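# Stuff washcloth into jar and put the lid on

## Task

Get the entire washcloth inside the jar, then seal the jar by fitting its lid on top.

## Robot and tools

Robot: two arms, left_arm and right_arm, standing on a table. left_arm carries a five-fingered left hand, right_arm a five-fingered right hand (mirror images). Calibrated bases in the scene frame: left_arm at (-0.011, +0.356, -0.003) m, right_arm at (-0.021, -0.243, +0.001) m, both facing nearly straight out. A floor post stands behind the arms and a camera stand sits between them just behind the bases; avoid both.

Frame: the scene frame has its origin at table-top height midway between the nominal bases. +x points out over the table, +y toward the left_arm side, +z up. Image left/right does not match arm names. All reported positions (metres) and quaternions (wxyz) of the hand points, and all offsets, use these axes.

Hand point: a spot rigidly tied to the palm, 0.05 m in front of it and 0.15 m out from the wrist flange. Its +z runs along straight fingers, +y out of the palm, +x across the palm away from the thumb on the right hand (toward the thumb on the left hand). Straight fingertips reach 0.06-0.07 m past the point along +z and sit 0.06 m behind it along -y. A bracket on the little-finger side of the wrist can also strike things.

The 28-number row (every value in [-1, 1], always all 28 even if one arm is idle): left_arm dx, dy, dz, rx, ry, rz; left hand thumb_turn, thumb_bend, index, middle, ring, little; left force_limit, speed; then the same fourteen for right_arm and its hand. Pose numbers are offsets, not poses: they count from that arm's Hand target as it stood when the action or move began, along scene axes, with 1.0 = 0.6 m of travel or 180 degrees of turn. rx, ry, rz form one rotation vector, turning about the Hand target position. Six zeros means ask nothing new of that arm. Hand motor numbers are absolute targets: -1 open (thumb_turn -1 = thumb beside palm, +1 = thumb opposite the fingers; bend and fingers -1 straight, +1 curled). force_limit maps -1..+1 to about 0..10 N at the fingertip (0..15 N for the two thumb motors); speed rises linearly to full at +0.48 and stays full above. Hand numbers are never 'no change': to keep a hand as is, resend its last executed eight numbers (before any were sent, use hand_measured plus hand_force_limit and hand_speed).

execute_actions: argument actions, a list of actions; each action is up to 15 rows, one per 1/30 s step, and a short action repeats its final row to fill 15 steps. Every row in an action is measured from the same start pose. A later action starts again from the new Hand target, so the same offset moves further. Optional cameras: list of names, ["all"], [] or null. Images return only when actions is empty or cameras requests them.

move: argument target, one 28-number row or a list of up to 15 rows; every row's offsets count from the Hand targets at the start of the move. speed: m/s for the path, 0.002 to 4.3, default 0.25 (turns up to twice that in rad/s), one value or one per target. blend: corner rounding in m for a list, default 0 (stop at each). blocking: false returns after about 0.5 s while the move runs on. cameras as above. Paths are straight, end together, and are capped at 10 s; they do not avoid obstacles. The result adds a move: line giving the ending (done, off_target, moving, held, fault) and limits (paced = pose clipped, held = steps withheld).

wait: seconds 0 to 3600; lets time pass with no new command. stop: brakes a running move. zoom_image: camera (cam_head_left, cam_head_right, cam_high, cam_low, cam_left_wrist, cam_right_wrist) and region [x0, y0, x1, y1] in pixels, at most 504 by 504, of that camera's newest image. show_instructions: shows the reference pages. finished_scene: optional scene = 1; ends irreversibly.

Results: each arm's hand-point position and quaternion, Hand target (the last commanded pose after clipping; next offsets start here), joint positions, velocities and torques, motor temperatures, and for each hand hand_measured, hand_stopped_by (moving, target, force, stalled, fault), hand_load_n (positive when pushed open; a drop to near 0 means the grip was lost), hand_force_limit and hand_speed. Hands often rest 1-5 cm short of the target, usually low, without any contact; send the remaining gap as a fresh offset. Orientation commands are clipped to 40 degrees from the current orientation each step.

Gripping: with the thumb fully opposed, the hand encloses objects roughly 0.035-0.065 m thick, or a handle down to 0.025 m; thumb tip against index pad pinches light items up to about 0.08 m. For a gentle grip close with speed at -0.94 or lower. To squeeze harder raise force_limit and send a target more closed than hand_measured; to loosen, send a target more open.

Avoid: dropping anything, even slightly; releasing moving parts; fast impacts or hard presses, especially against fixed items; knocking anything off the table; contact or squeezing between the two hands or arms (can end the scene); overloading fingers; stretched or pushing arms that heat motors (85 °C warns, 100 °C makes the arm fall). Thinking time lets the scene run on.

Each tool is called as name(argument=value, ...), one argument or row to a line, values as JSON.

Reference images:

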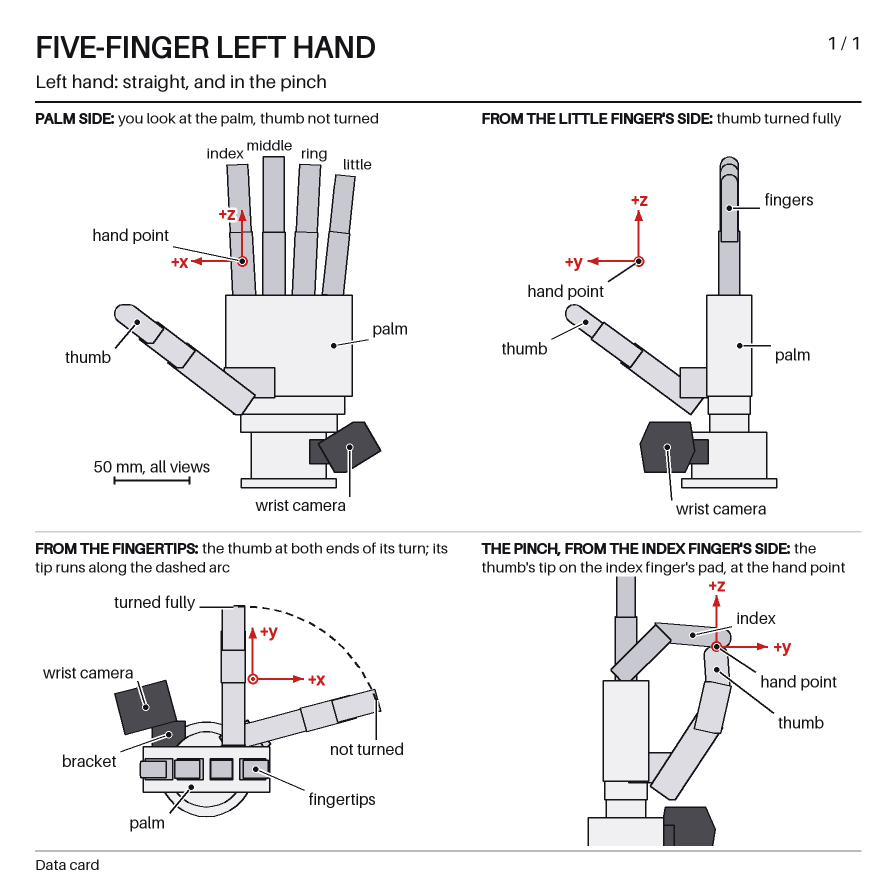

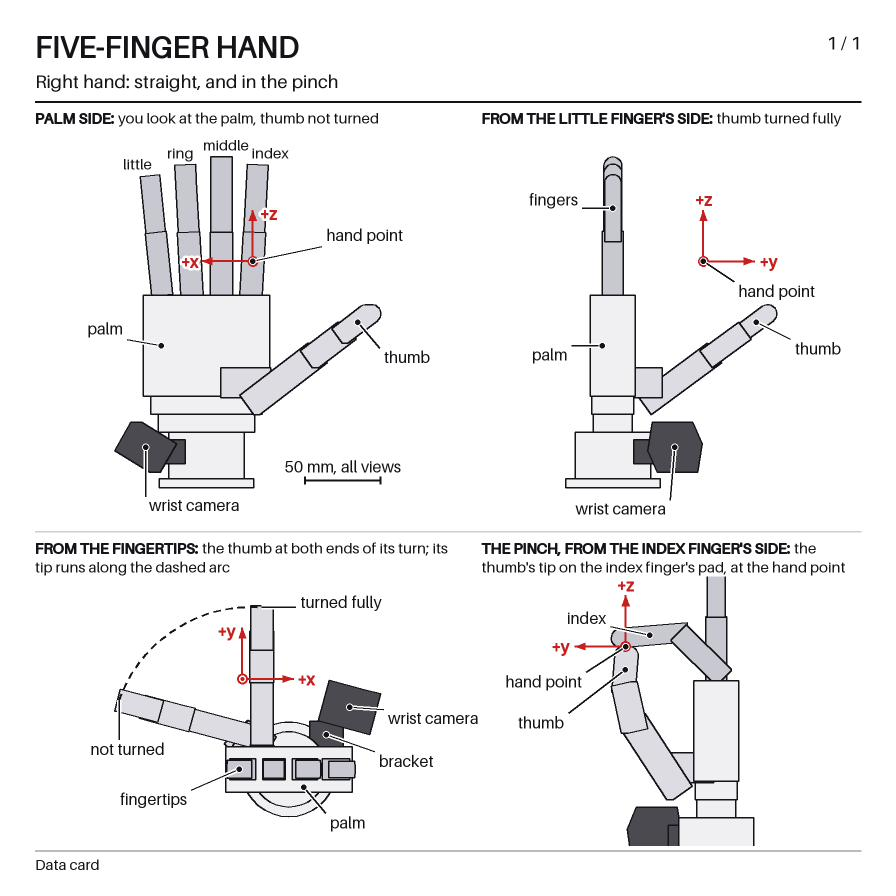

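## Session

execute_actions(
  actions=[],
)

Scene clock: 0.00 s.
left_arm: end_effector_position=(+0.8813, +0.2966, +0.2249) hand_measured=(-1.000, -1.000, -1.000, -1.000, -1.000, -1.000) hand_load_n=(+0.0, +0.0, +0.0, +0.0, +0.0, +0.0) hand_stopped_by=(target, target, target, target, target, target) hand_force_limit=0.00 hand_speed=-0.80 end_effector_quat_wxyz=(+0.364, +0.099, +0.869, -0.321) | right_arm: end_effector_position=(+0.3226, -0.1428, +0.3439) hand_measured=(-1.000, -1.000, -1.000, -1.000, -1.000, -1.000) hand_load_n=(+0.0, +0.0, +0.0, +0.0, +0.0, +0.0) hand_stopped_by=(target, target, target, target, target, target) hand_force_limit=0.00 hand_speed=-0.80 end_effector_quat_wxyz=(-0.258, +0.536, +0.372, +0.712)
Joint positions: left_arm=[0.021 2.513 2.871 -1.121 0.699 1.512] | right_arm=[-0.079 0.55 0.34 0.507 -1.043 -1.571]
Joint velocities: within noise
Joint torques (N m): no reading
Motor temperatures (°C): left_arm=[31 27 30 31 31 26] | right_arm=[28 33 27 29 27 28]
Heat: left arm: hottest waist 31 °C; right arm: hottest shoulder 33 °C.
Hand target: left_arm +0.8830, +0.2966, +0.2469; +0.381, +0.106, +0.861, -0.319 | right_arm +0.3233, -0.1429, +0.3583; -0.252, +0.527, +0.376, +0.719

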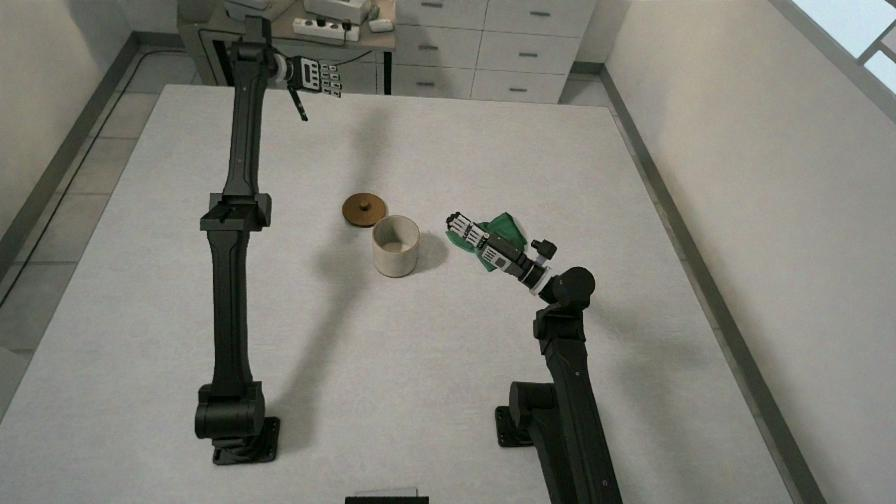

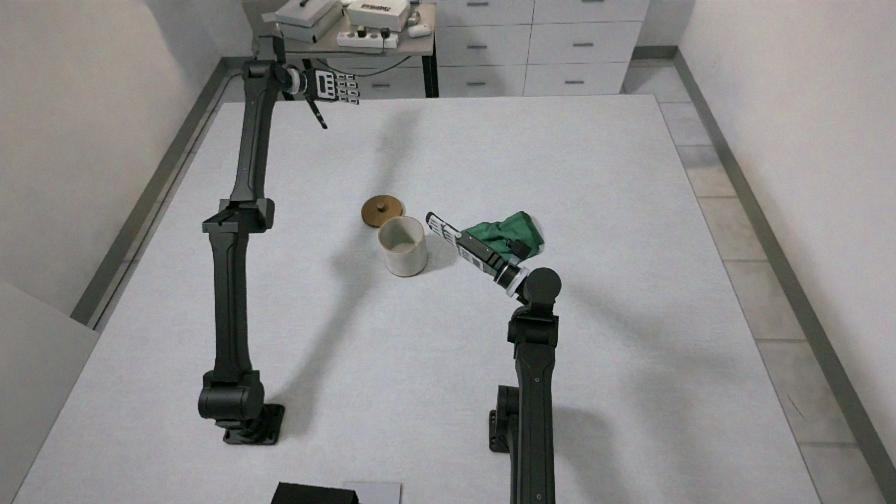

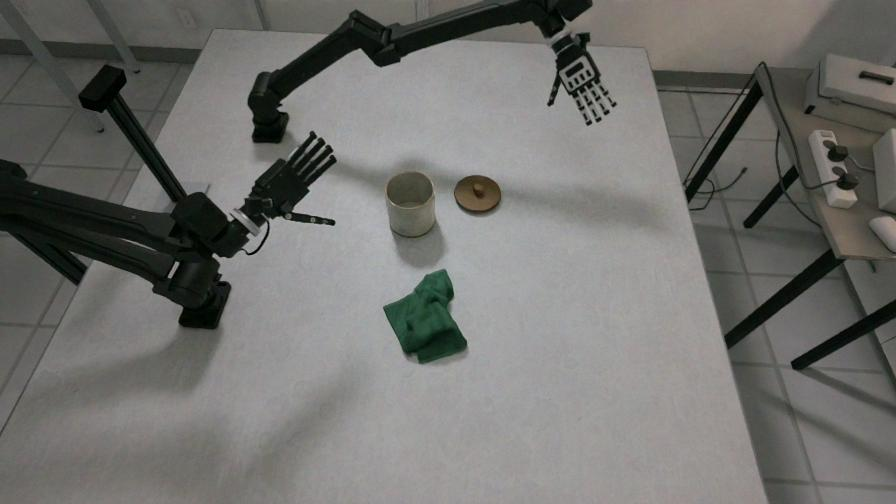

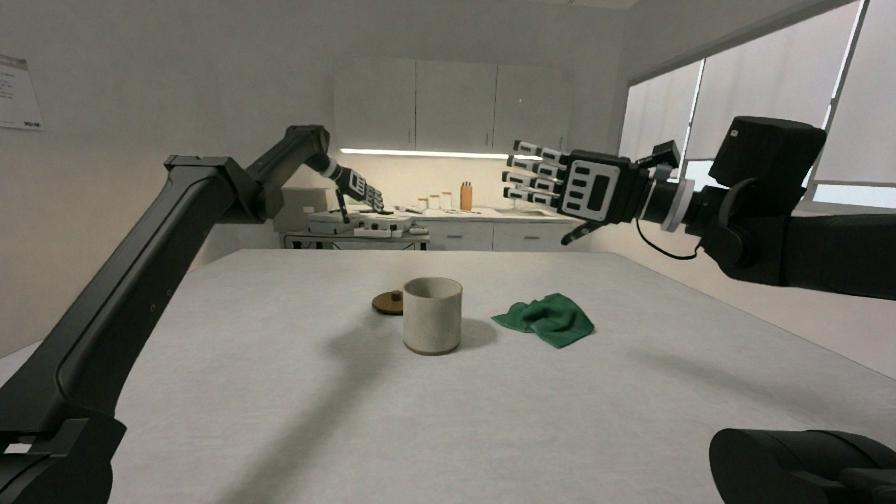

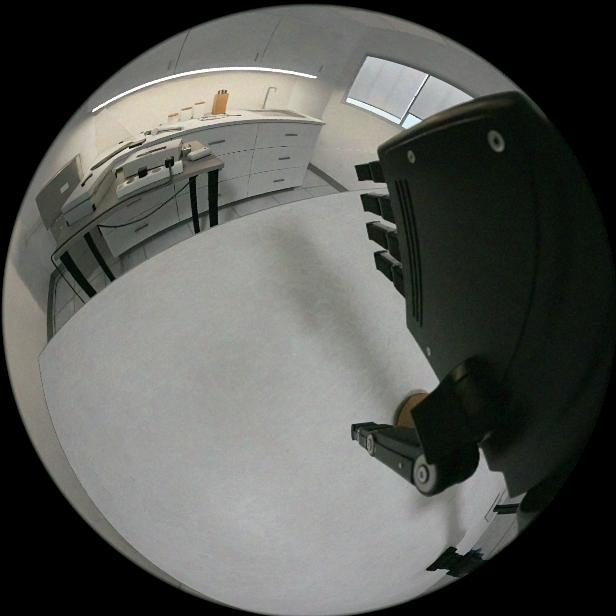

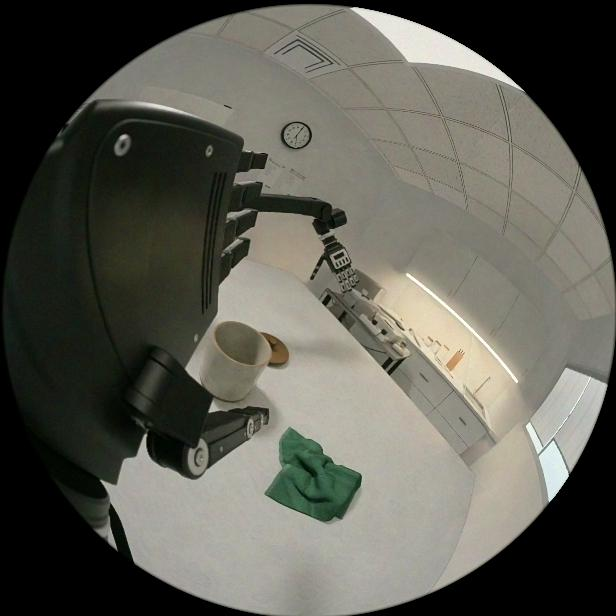

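zoom_image(
  camera="cam_head_left",
  region=[320, 170, 560, 300],
)

zoom_image(
  camera="cam_head_right",
  region=[320, 170, 560, 300],
)

zoom_image(
  camera="cam_high",
  region=[350, 140, 540, 380],
)

zoom_image(
  camera="cam_low",
  region=[350, 240, 620, 370],
)

Scaled by 2.100 from the camera's image (finer frame: 1280x720).

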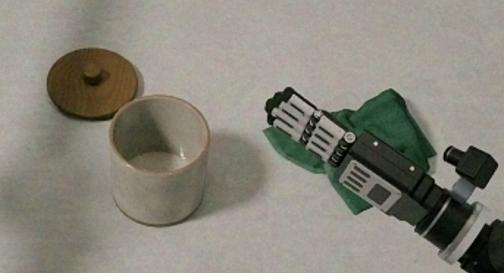

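Scaled by 2.100 from the camera's image (finer frame: 1280x720).

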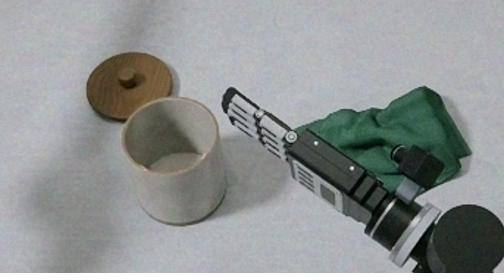

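Scaled by 2.100 from the camera's image (finer frame: 1280x720).

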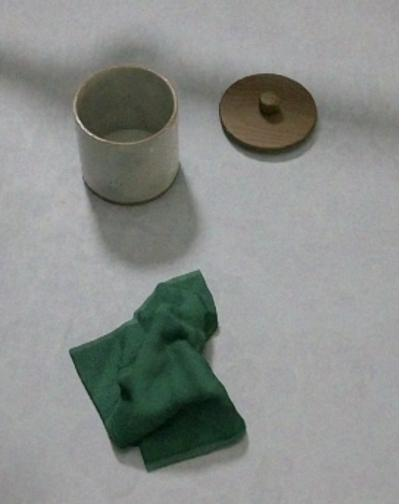

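Scaled by 1.867 from the camera's image (finer frame: 1280x720).

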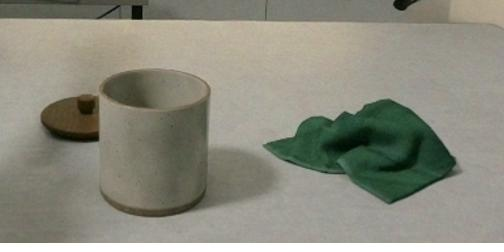

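move(
  target=[
    [0,0,0,0,0,0,-1,-1,-1,-1,-1,-1,0,-0.8, 0.295,-0.212,-0.2,0.450,0.486,-0.380,1,-1,-1,-1,-1,-1,0,0],
  ],
  cameras=["all"],
)

Scene clock: 108.10 s.
left_arm: end_effector_position=(+0.8813, +0.2966, +0.2249) hand_measured=(-1.000, -1.000, -1.000, -1.000, -1.000, -1.000) hand_load_n=(+0.0, +0.0, -0.5, +0.0, +0.0, +0.0) hand_stopped_by=(target, target, target, target, target, target) hand_force_limit=0.00 hand_speed=-0.80 end_effector_quat_wxyz=(+0.364, +0.099, +0.869, -0.321) | right_arm: end_effector_position=(+0.4845, -0.2655, +0.2182) hand_measured=(+1.000, -1.000, -1.000, -1.000, -1.000, -1.000) hand_load_n=(+0.0, +0.0, +0.0, +0.0, +0.0, +0.0) hand_stopped_by=(target, target, target, target, target, target) hand_force_limit=0.00 hand_speed=0.00 end_effector_quat_wxyz=(-0.261, +0.664, -0.649, +0.263)
Joint positions: left_arm=[0.021 2.513 2.871 -1.121 0.699 1.512] | right_arm=[-0.097 1.316 1.158 -0.658 -0.092 -0.112]
Joint torques (N m): left_arm=[-0.32 -25.76 9.11 2.4 0.39 -0.01] | right_arm=[-0.73 -8.53 12.21 1.62 -0.17 -0.05]
Motor temperatures (°C): left_arm=[31 44 44 31 31 26] | right_arm=[28 33 39 29 27 28]
Heat: left arm: hottest shoulder 44 °C; right arm: hottest elbow 39 °C.
Hand target: left_arm +0.8830, +0.2966, +0.2469; +0.381, +0.106, +0.861, -0.319 | right_arm +0.5003, -0.2701, +0.2382; -0.271, +0.654, -0.652, +0.272
Off the commanded pose: left_arm 0.022 m, 2 deg | right_arm 0.026 m, 2 deg.
move: off_target (right_arm)

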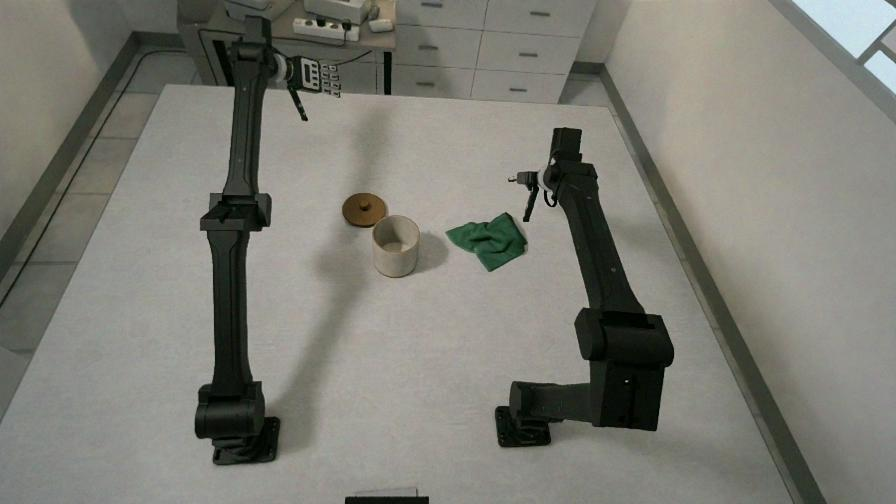

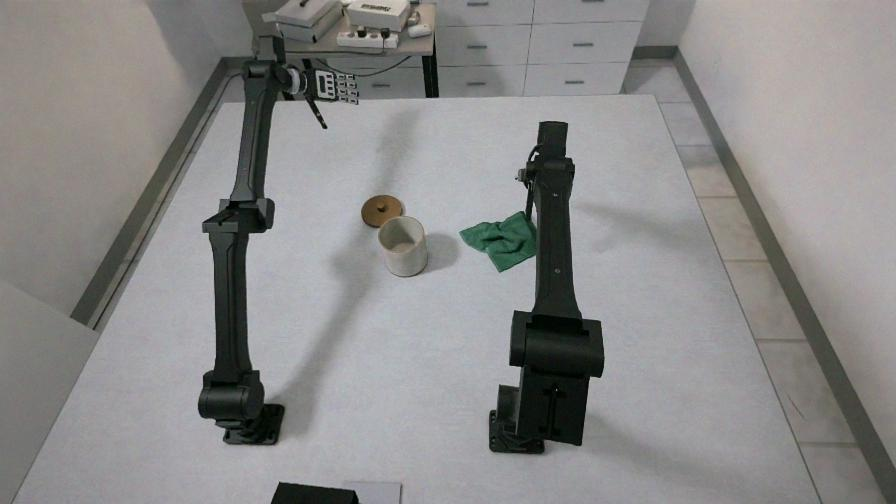

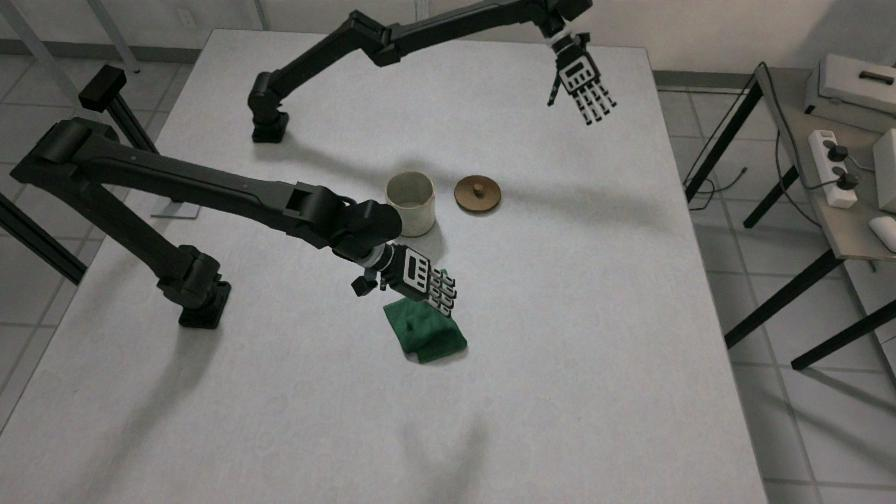

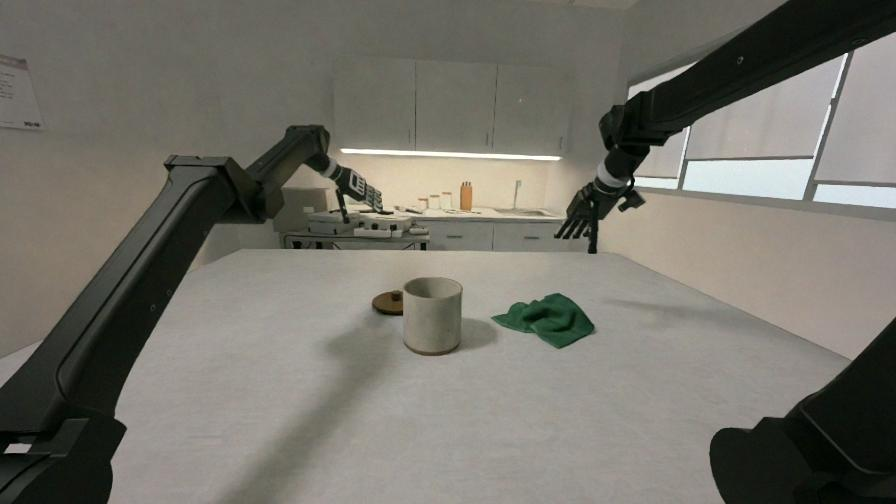

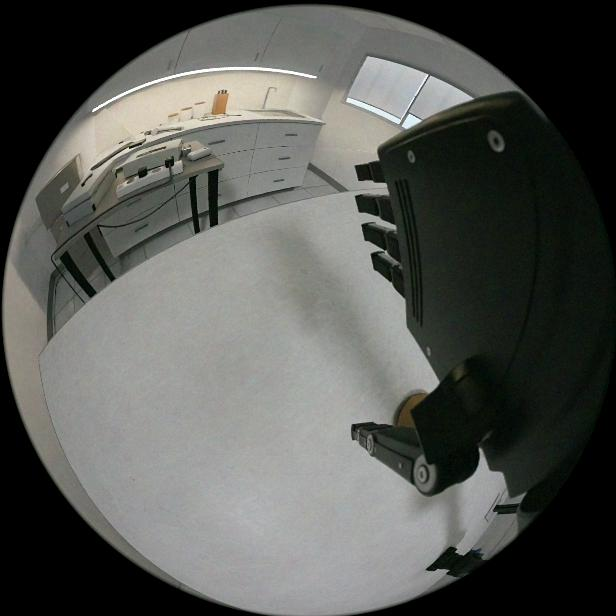

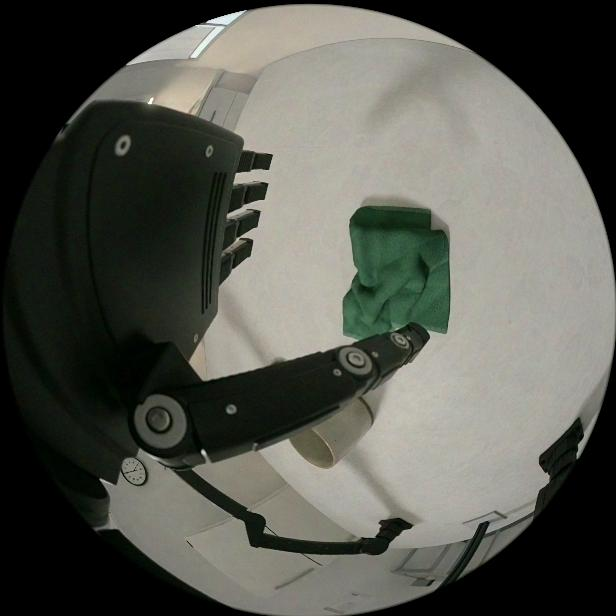

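zoom_image(
  camera="cam_head_left",
  region=[330, 170, 570, 300],
)

zoom_image(
  camera="cam_right_wrist",
  region=[200, 120, 500, 420],
)

Scaled by 2.100 from the camera's image (finer frame: 1280x720).

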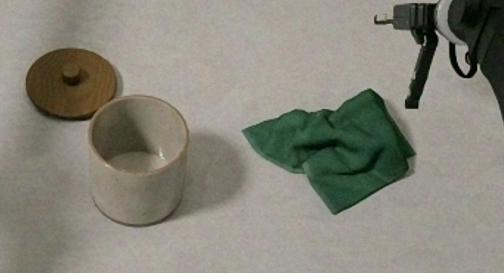

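Scaled by 1.680 from the camera's image (finer frame: 880x880).

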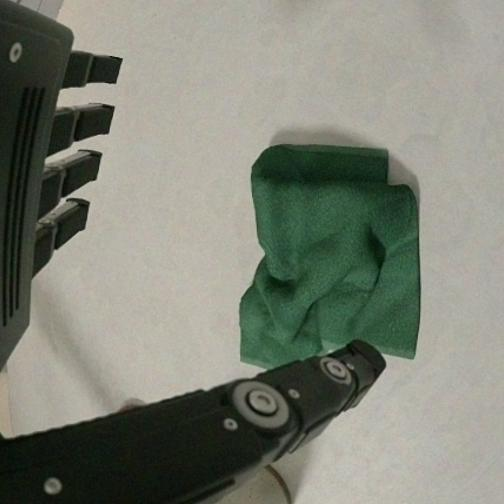

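move(
  target=[
    [0,0,0,0,0,0,-1,-1,-1,-1,-1,-1,0,-0.8, 0.043,0.033,-0.197,0,0,0,1,-1,-0.5,-0.5,-0.5,-0.5,0,0],
  ],
  cameras=["all"],
)

Scene clock: 144.90 s.
left_arm: end_effector_position=(+0.8813, +0.2966, +0.2249) hand_measured=(-1.000, -1.000, -1.000, -1.000, -1.000, -1.000) hand_load_n=(+0.0, +0.0, +0.0, +0.0, +0.0, +0.0) hand_stopped_by=(target, target, target, target, target, target) hand_force_limit=0.00 hand_speed=-0.80 end_effector_quat_wxyz=(+0.364, +0.099, +0.869, -0.321) | right_arm: end_effector_position=(+0.5206, -0.2542, +0.1198) hand_measured=(+1.000, -1.000, -0.500, -0.500, -0.500, -0.500) hand_load_n=(+0.0, +0.0, +0.0, +0.0, +0.0, +0.0) hand_stopped_by=(target, target, target, target, target, target) hand_force_limit=0.00 hand_speed=0.00 end_effector_quat_wxyz=(-0.265, +0.658, -0.651, +0.269)
Joint positions: left_arm=[0.021 2.513 2.871 -1.121 0.699 1.512] | right_arm=[-0.06 1.475 1.04 -0.364 -0.06 -0.075]
Joint torques (N m): left_arm=[0.32 -25.11 9.14 2.51 0.4 0.07] | right_arm=[0.67 -10.81 7.71 2.84 0 -0.05]
Heat: left arm: hottest shoulder 46 °C; right arm: hottest elbow 40 °C.
Hand target: left_arm +0.8830, +0.2966, +0.2469; +0.381, +0.106, +0.861, -0.319 | right_arm +0.5260, -0.2503, +0.1200; -0.271, +0.654, -0.652, +0.272
Off the commanded pose: left_arm 0.022 m, 2 deg | right_arm 0.007 m, 1 deg.
move: done

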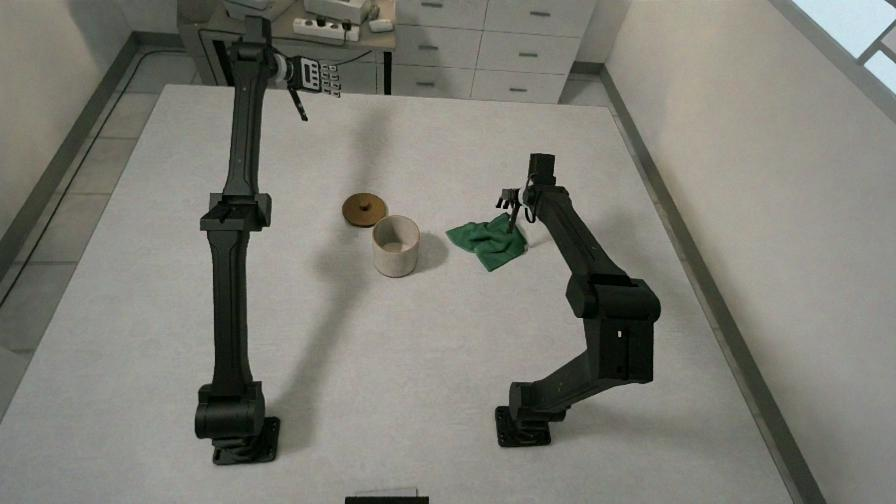

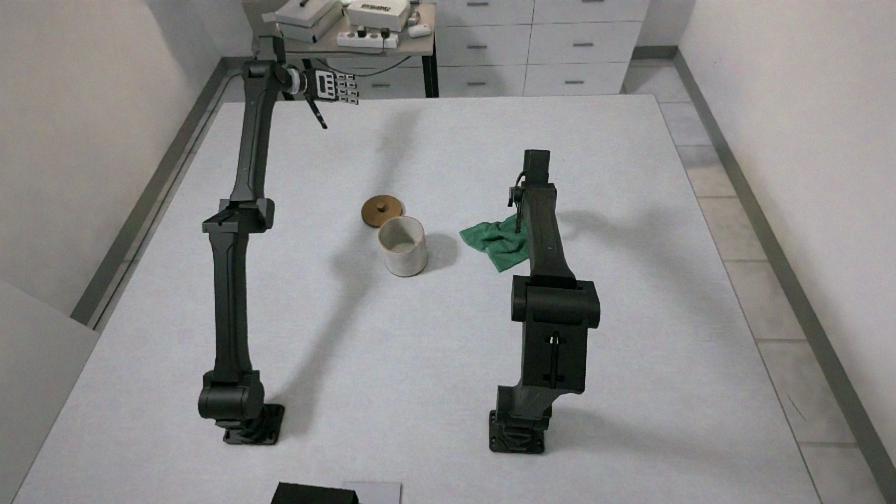

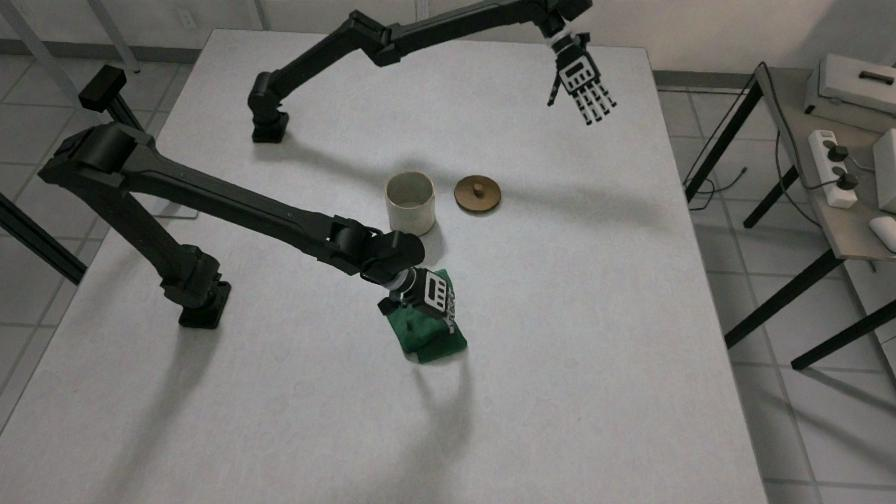

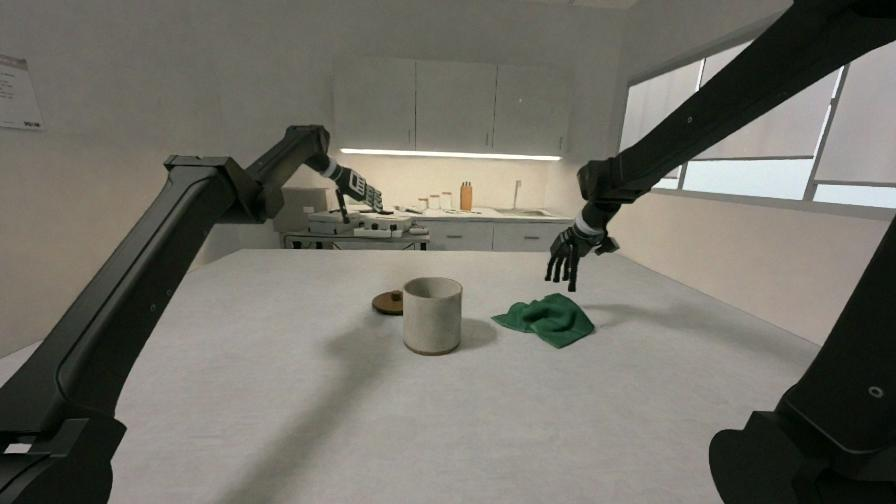

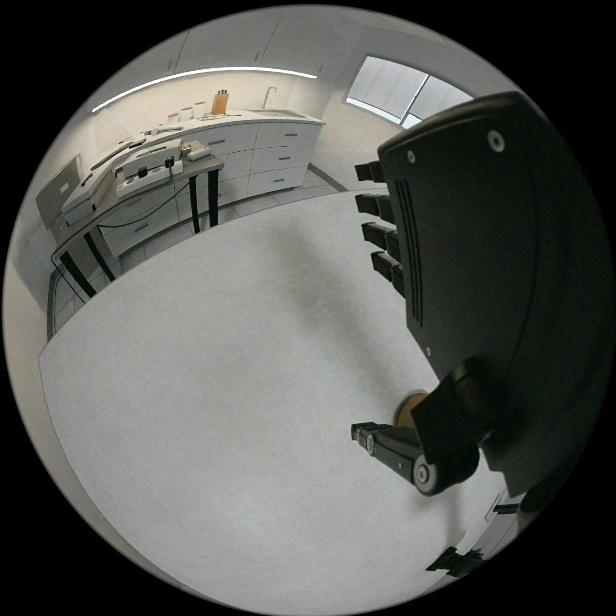

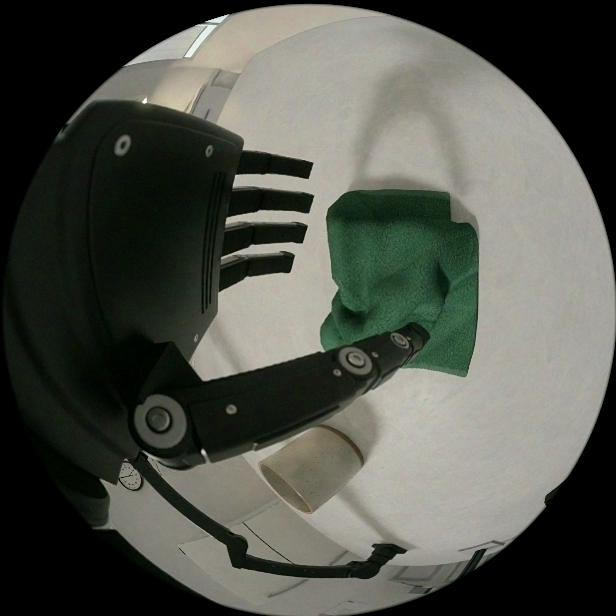

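move(
  target=[
    [0,0,0,0,0,0,-1,-1,-1,-1,-1,-1,0,-0.8, -0.025,0.005,-0.108,0,0,0,1,-1,-0.5,-0.5,-0.5,-0.5,0,0],
  ],
  cameras=["cam_head_left","cam_low","cam_high","cam_right_wrist"],
  speed=0.12,
)

Scene clock: 175.73 s.
left_arm: end_effector_position=(+0.8813, +0.2966, +0.2249) hand_measured=(-1.000, -1.000, -1.000, -1.000, -1.000, -1.000) hand_load_n=(+0.0, +0.0, +0.0, +0.0, +0.0, +0.0) hand_stopped_by=(target, target, target, target, target, target) hand_force_limit=0.00 hand_speed=-0.80 end_effector_quat_wxyz=(+0.364, +0.099, +0.869, -0.321) | right_arm: end_effector_position=(+0.5099, -0.2529, +0.0622) hand_measured=(+1.000, -1.000, -0.500, -0.500, -0.500, -0.500) hand_load_n=(+0.0, +0.0, +0.0, +0.0, +0.0, +0.0) hand_stopped_by=(target, target, target, target, target, target) hand_force_limit=0.00 hand_speed=0.00 end_effector_quat_wxyz=(-0.269, +0.655, -0.650, +0.275)
Joint positions: left_arm=[0.021 2.513 2.871 -1.121 0.699 1.512] | right_arm=[-0.059 1.524 0.915 -0.174 -0.057 -0.072]
Joint torques (N m): left_arm=[0.26 -24.88 9.29 2.07 0.4 0.02] | right_arm=[0.85 -9.99 6.53 2.81 0.01 -0.05]
Heat: left arm: hottest shoulder 47 °C; right arm: hottest elbow 38 °C.
Hand target: left_arm +0.8830, +0.2966, +0.2469; +0.381, +0.106, +0.861, -0.319 | right_arm +0.5110, -0.2473, +0.0551; -0.271, +0.654, -0.652, +0.272
Off the commanded pose: left_arm 0.022 m, 2 deg | right_arm 0.009 m, 1 deg.
move: done
Images, in order (width x height): cam_head_left 896x504, cam_high 896x504, cam_low 896x504, cam_right_wrist 616x616.

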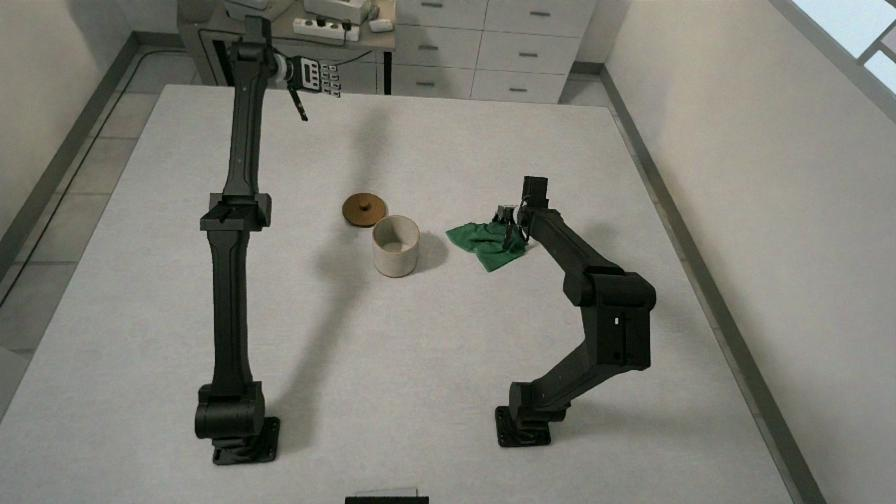

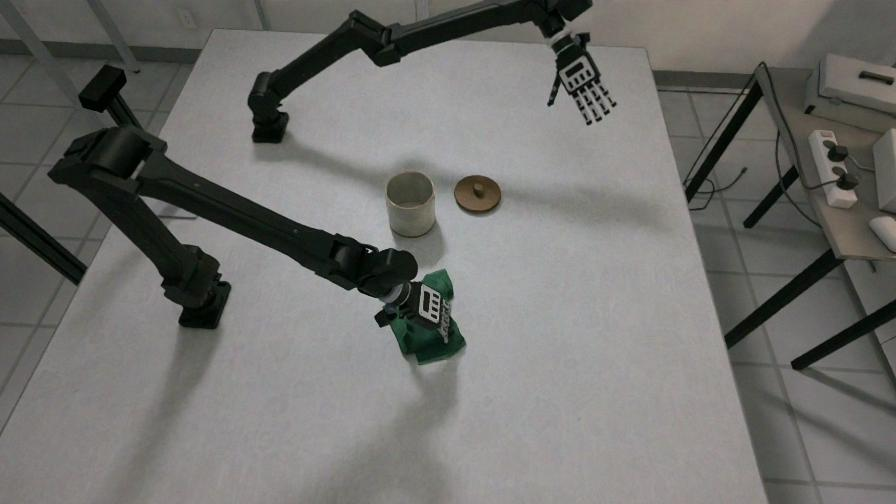

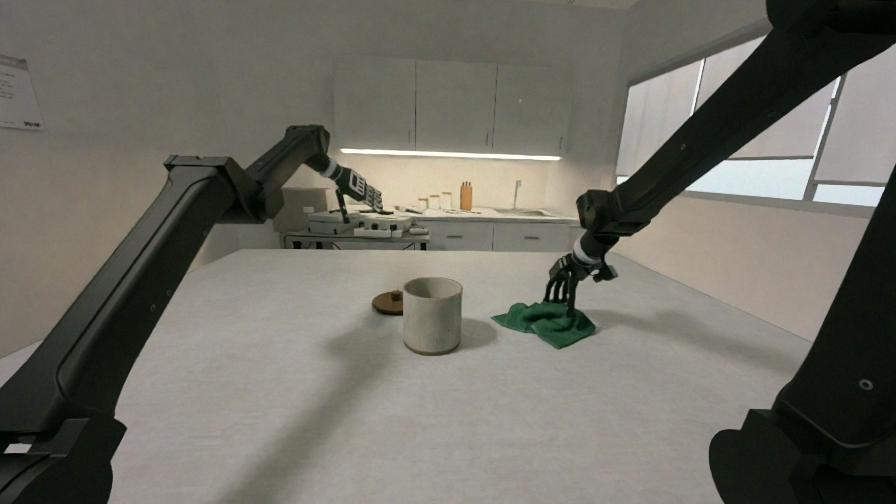

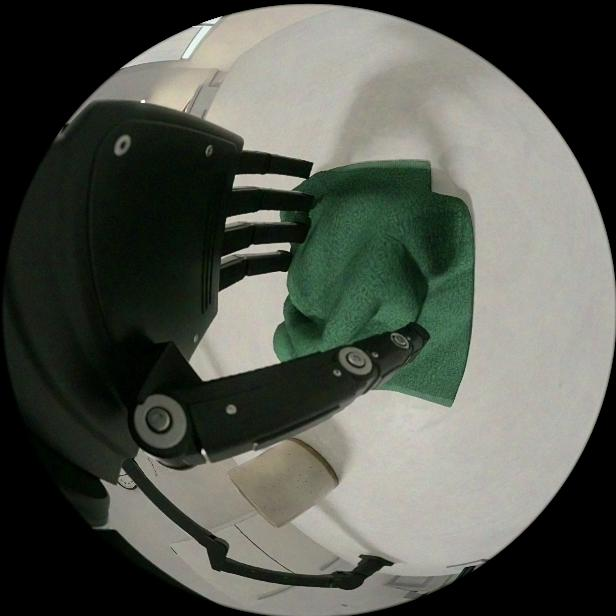

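move(
  target=[
    [0,0,0,0,0,0,-1,-1,-1,-1,-1,-1,0,-0.8, -0.004,0.005,-0.05,0,0,0,1,-1,-0.5,-0.5,-0.5,-0.5,0,0],
  ],
  cameras=["cam_low","cam_right_wrist"],
  speed=0.08,
)

Scene clock: 186.70 s.
left_arm: end_effector_position=(+0.8813, +0.2966, +0.2249) hand_measured=(-1.000, -1.000, -1.000, -1.000, -1.000, -1.000) hand_load_n=(+0.0, +0.0, +0.0, -0.5, +0.0, +0.0) hand_stopped_by=(target, target, target, target, target, target) hand_force_limit=0.00 hand_speed=-0.80 end_effector_quat_wxyz=(+0.364, +0.099, +0.869, -0.321) | right_arm: end_effector_position=(+0.5138, -0.2501, +0.0421) hand_measured=(+1.000, -1.000, -0.500, -0.500, -0.500, -0.500) hand_load_n=(+0.0, +0.0, +0.0, +0.0, +0.0, +0.0) hand_stopped_by=(target, target, target, target, target, target) hand_force_limit=0.00 hand_speed=0.00 end_effector_quat_wxyz=(-0.276, +0.653, -0.646, +0.284)
Joint positions: left_arm=[0.021 2.513 2.871 -1.121 0.699 1.512] | right_arm=[-0.052 1.561 0.881 -0.078 -0.053 -0.068]
Joint torques (N m): left_arm=[0.15 -25.17 8.99 2.5 0.41 -0.03] | right_arm=[0.73 -9.29 5.72 2.61 0.01 -0.04]
Heat: left arm: hottest shoulder 48 °C; right arm: hottest elbow 37 °C.
Hand target: left_arm +0.8830, +0.2966, +0.2469; +0.381, +0.106, +0.861, -0.319 | right_arm +0.5088, -0.2443, +0.0253; -0.271, +0.653, -0.652, +0.272
Off the commanded pose: left_arm 0.022 m, 2 deg | right_arm 0.019 m, 2 deg.
move: off_target (right_arm)

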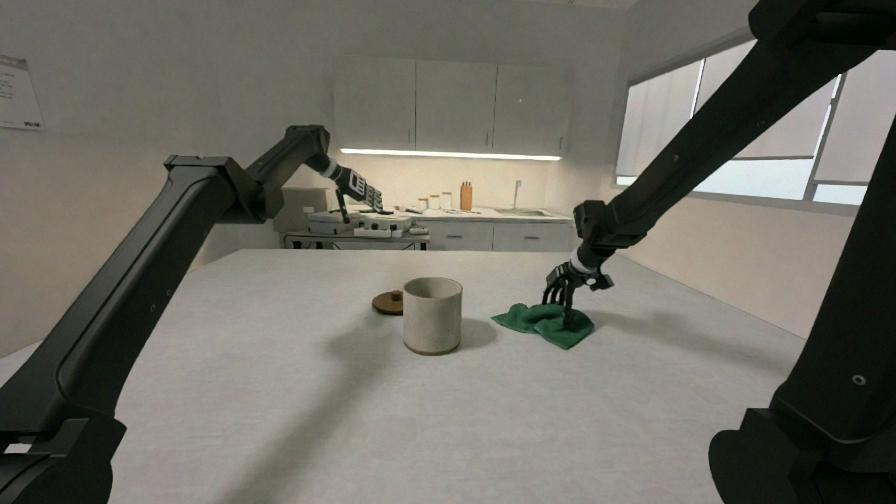

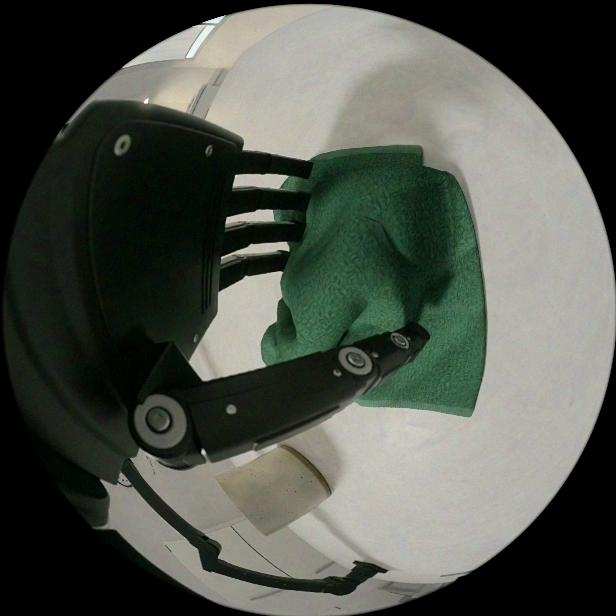

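move(
  target=[
    [0,0,0,0,0,0,-1,-1,-1,-1,-1,-1,0,-0.8, -0.006,-0.003,-0.03,0,0,0,1,-1,-0.5,-0.5,-0.5,-0.5,0,0],
  ],
  cameras=["cam_low","cam_right_wrist"],
  speed=0.08,
)

Scene clock: 192.40 s.
left_arm: end_effector_position=(+0.8813, +0.2966, +0.2249) hand_measured=(-1.000, -1.000, -1.000, -1.000, -1.000, -1.000) hand_load_n=(+0.0, +0.0, +0.0, +0.0, +0.0, +0.0) hand_stopped_by=(target, target, target, target, target, target) hand_force_limit=0.00 hand_speed=-0.80 end_effector_quat_wxyz=(+0.364, +0.099, +0.869, -0.321) | right_arm: end_effector_position=(+0.5174, -0.2503, +0.0373) hand_measured=(+1.000, -1.000, -0.500, -0.500, -0.500, -0.500) hand_load_n=(+0.0, +0.0, +0.0, -0.5, +0.0, +0.0) hand_stopped_by=(target, target, target, target, target, target) hand_force_limit=0.00 hand_speed=0.00 end_effector_quat_wxyz=(-0.286, +0.648, -0.641, +0.295)
Joint positions: left_arm=[0.021 2.513 2.871 -1.121 0.699 1.512] | right_arm=[-0.052 1.572 0.861 -0.016 -0.053 -0.068]
Joint torques (N m): left_arm=[0.5 -24.94 9.2 2.56 0.46 0.04] | right_arm=[0.32 -7.94 5.05 2.3 -0.07 -0.08]
Heat: left arm: hottest shoulder 48 °C; right arm: hottest elbow 37 °C.
Hand target: left_arm +0.8830, +0.2966, +0.2469; +0.381, +0.106, +0.861, -0.319 | right_arm +0.5051, -0.2462, +0.0072; -0.271, +0.653, -0.652, +0.272
Off the commanded pose: left_arm 0.022 m, 2 deg | right_arm 0.033 m, 3 deg.
move: off_target (right_arm)

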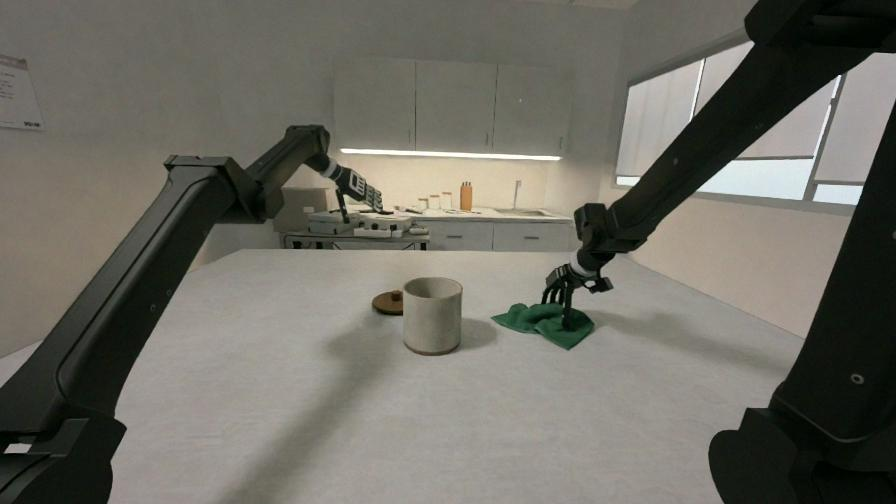

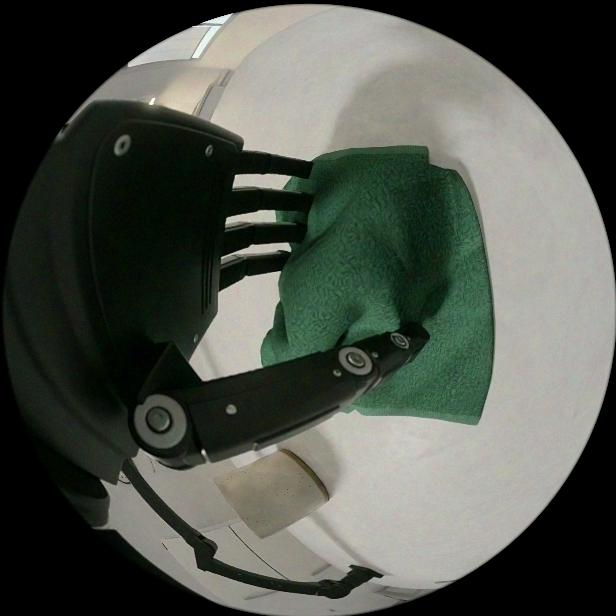

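move(
  target=[
    [0,0,0,0,0,0,-1,-1,-1,-1,-1,-1,0,-0.8, 0.010,0.0,0.032,0,0,0,1,-1,-0.5,-0.5,-0.5,-0.5,0,0],
    [0,0,0,0,0,0,-1,-1,-1,-1,-1,-1,0,-0.8, 0.010,0.0,0.032,0,0,0,1,0.1,0.6,0.6,0.6,0.6,-0.2,-0.6],
  ],
  cameras=["cam_low","cam_head_left","cam_right_wrist"],
  speed=0.08,
)

Scene clock: 207.57 s.
left_arm: end_effector_position=(+0.8813, +0.2966, +0.2249) hand_measured=(-1.000, -1.000, -1.000, -1.000, -1.000, -1.000) hand_load_n=(+0.0, +0.0, +0.0, +0.0, +0.0, +0.0) hand_stopped_by=(target, target, target, target, target, target) hand_force_limit=0.00 hand_speed=-0.80 end_effector_quat_wxyz=(+0.364, +0.099, +0.869, -0.321) | right_arm: end_effector_position=(+0.5109, -0.2497, +0.0333) hand_measured=(+1.000, -0.568, +0.344, +0.416, +0.600, +0.600) hand_load_n=(+0.0, +8.5, +3.0, +4.0, +0.0, +0.0) hand_stopped_by=(target, force, force, force, target, target) hand_force_limit=-0.20 hand_speed=-0.60 end_effector_quat_wxyz=(-0.275, +0.653, -0.647, +0.281)
Joint positions: left_arm=[0.021 2.513 2.871 -1.121 0.699 1.512] | right_arm=[-0.052 1.573 0.869 -0.06 -0.053 -0.068]
Joint torques (N m): left_arm=[0.32 -24.29 9.06 2.17 0.42 0.07] | right_arm=[0.44 -9.93 7.16 1.66 -0.05 -0.07]
Heat: left arm: hottest shoulder 48 °C; right arm: hottest elbow 35 °C.
Hand target: left_arm +0.8830, +0.2966, +0.2469; +0.381, +0.106, +0.861, -0.319 | right_arm +0.5110, -0.2461, +0.0263; -0.271, +0.654, -0.652, +0.272
Off the commanded pose: left_arm 0.022 m, 2 deg | right_arm 0.008 m, 1 deg.
move: done; target 2's new numbers were sent with right_arm's hand 0.011 m and 2 deg from that target
Images, in order (width x height): cam_head_left 896x504, cam_low 896x504, cam_right_wrist 616x616.

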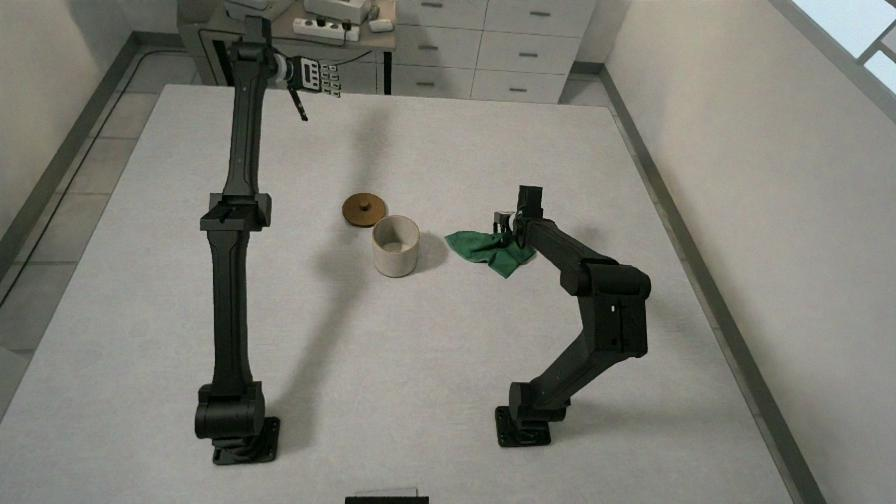

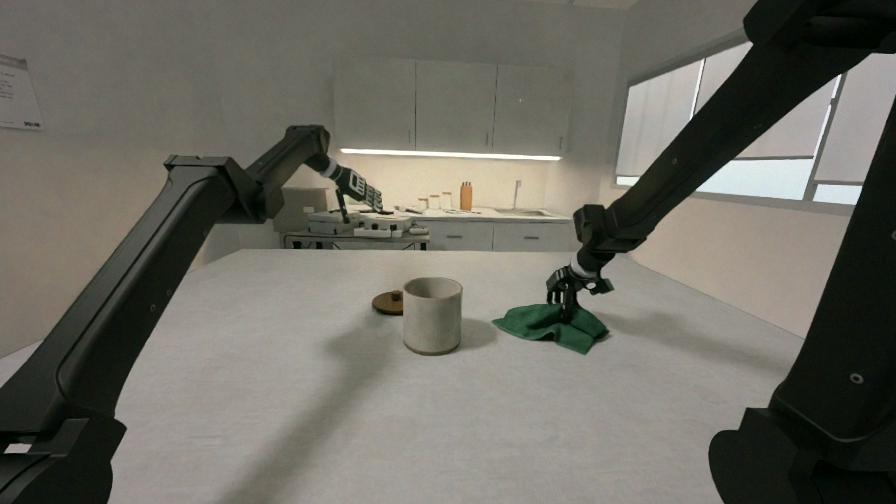

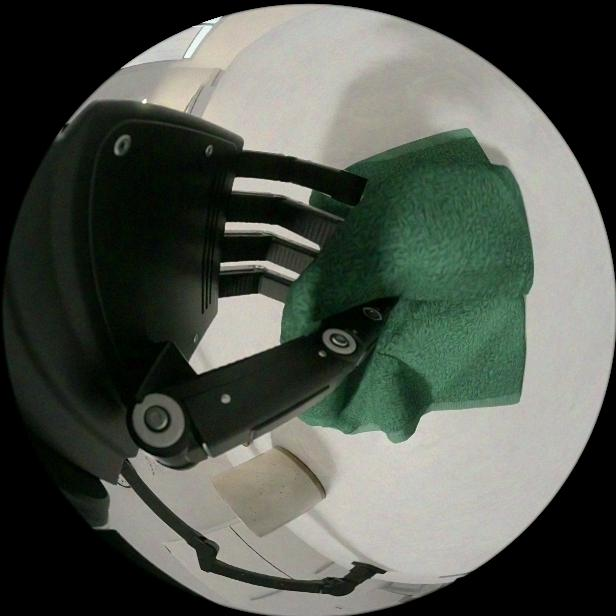

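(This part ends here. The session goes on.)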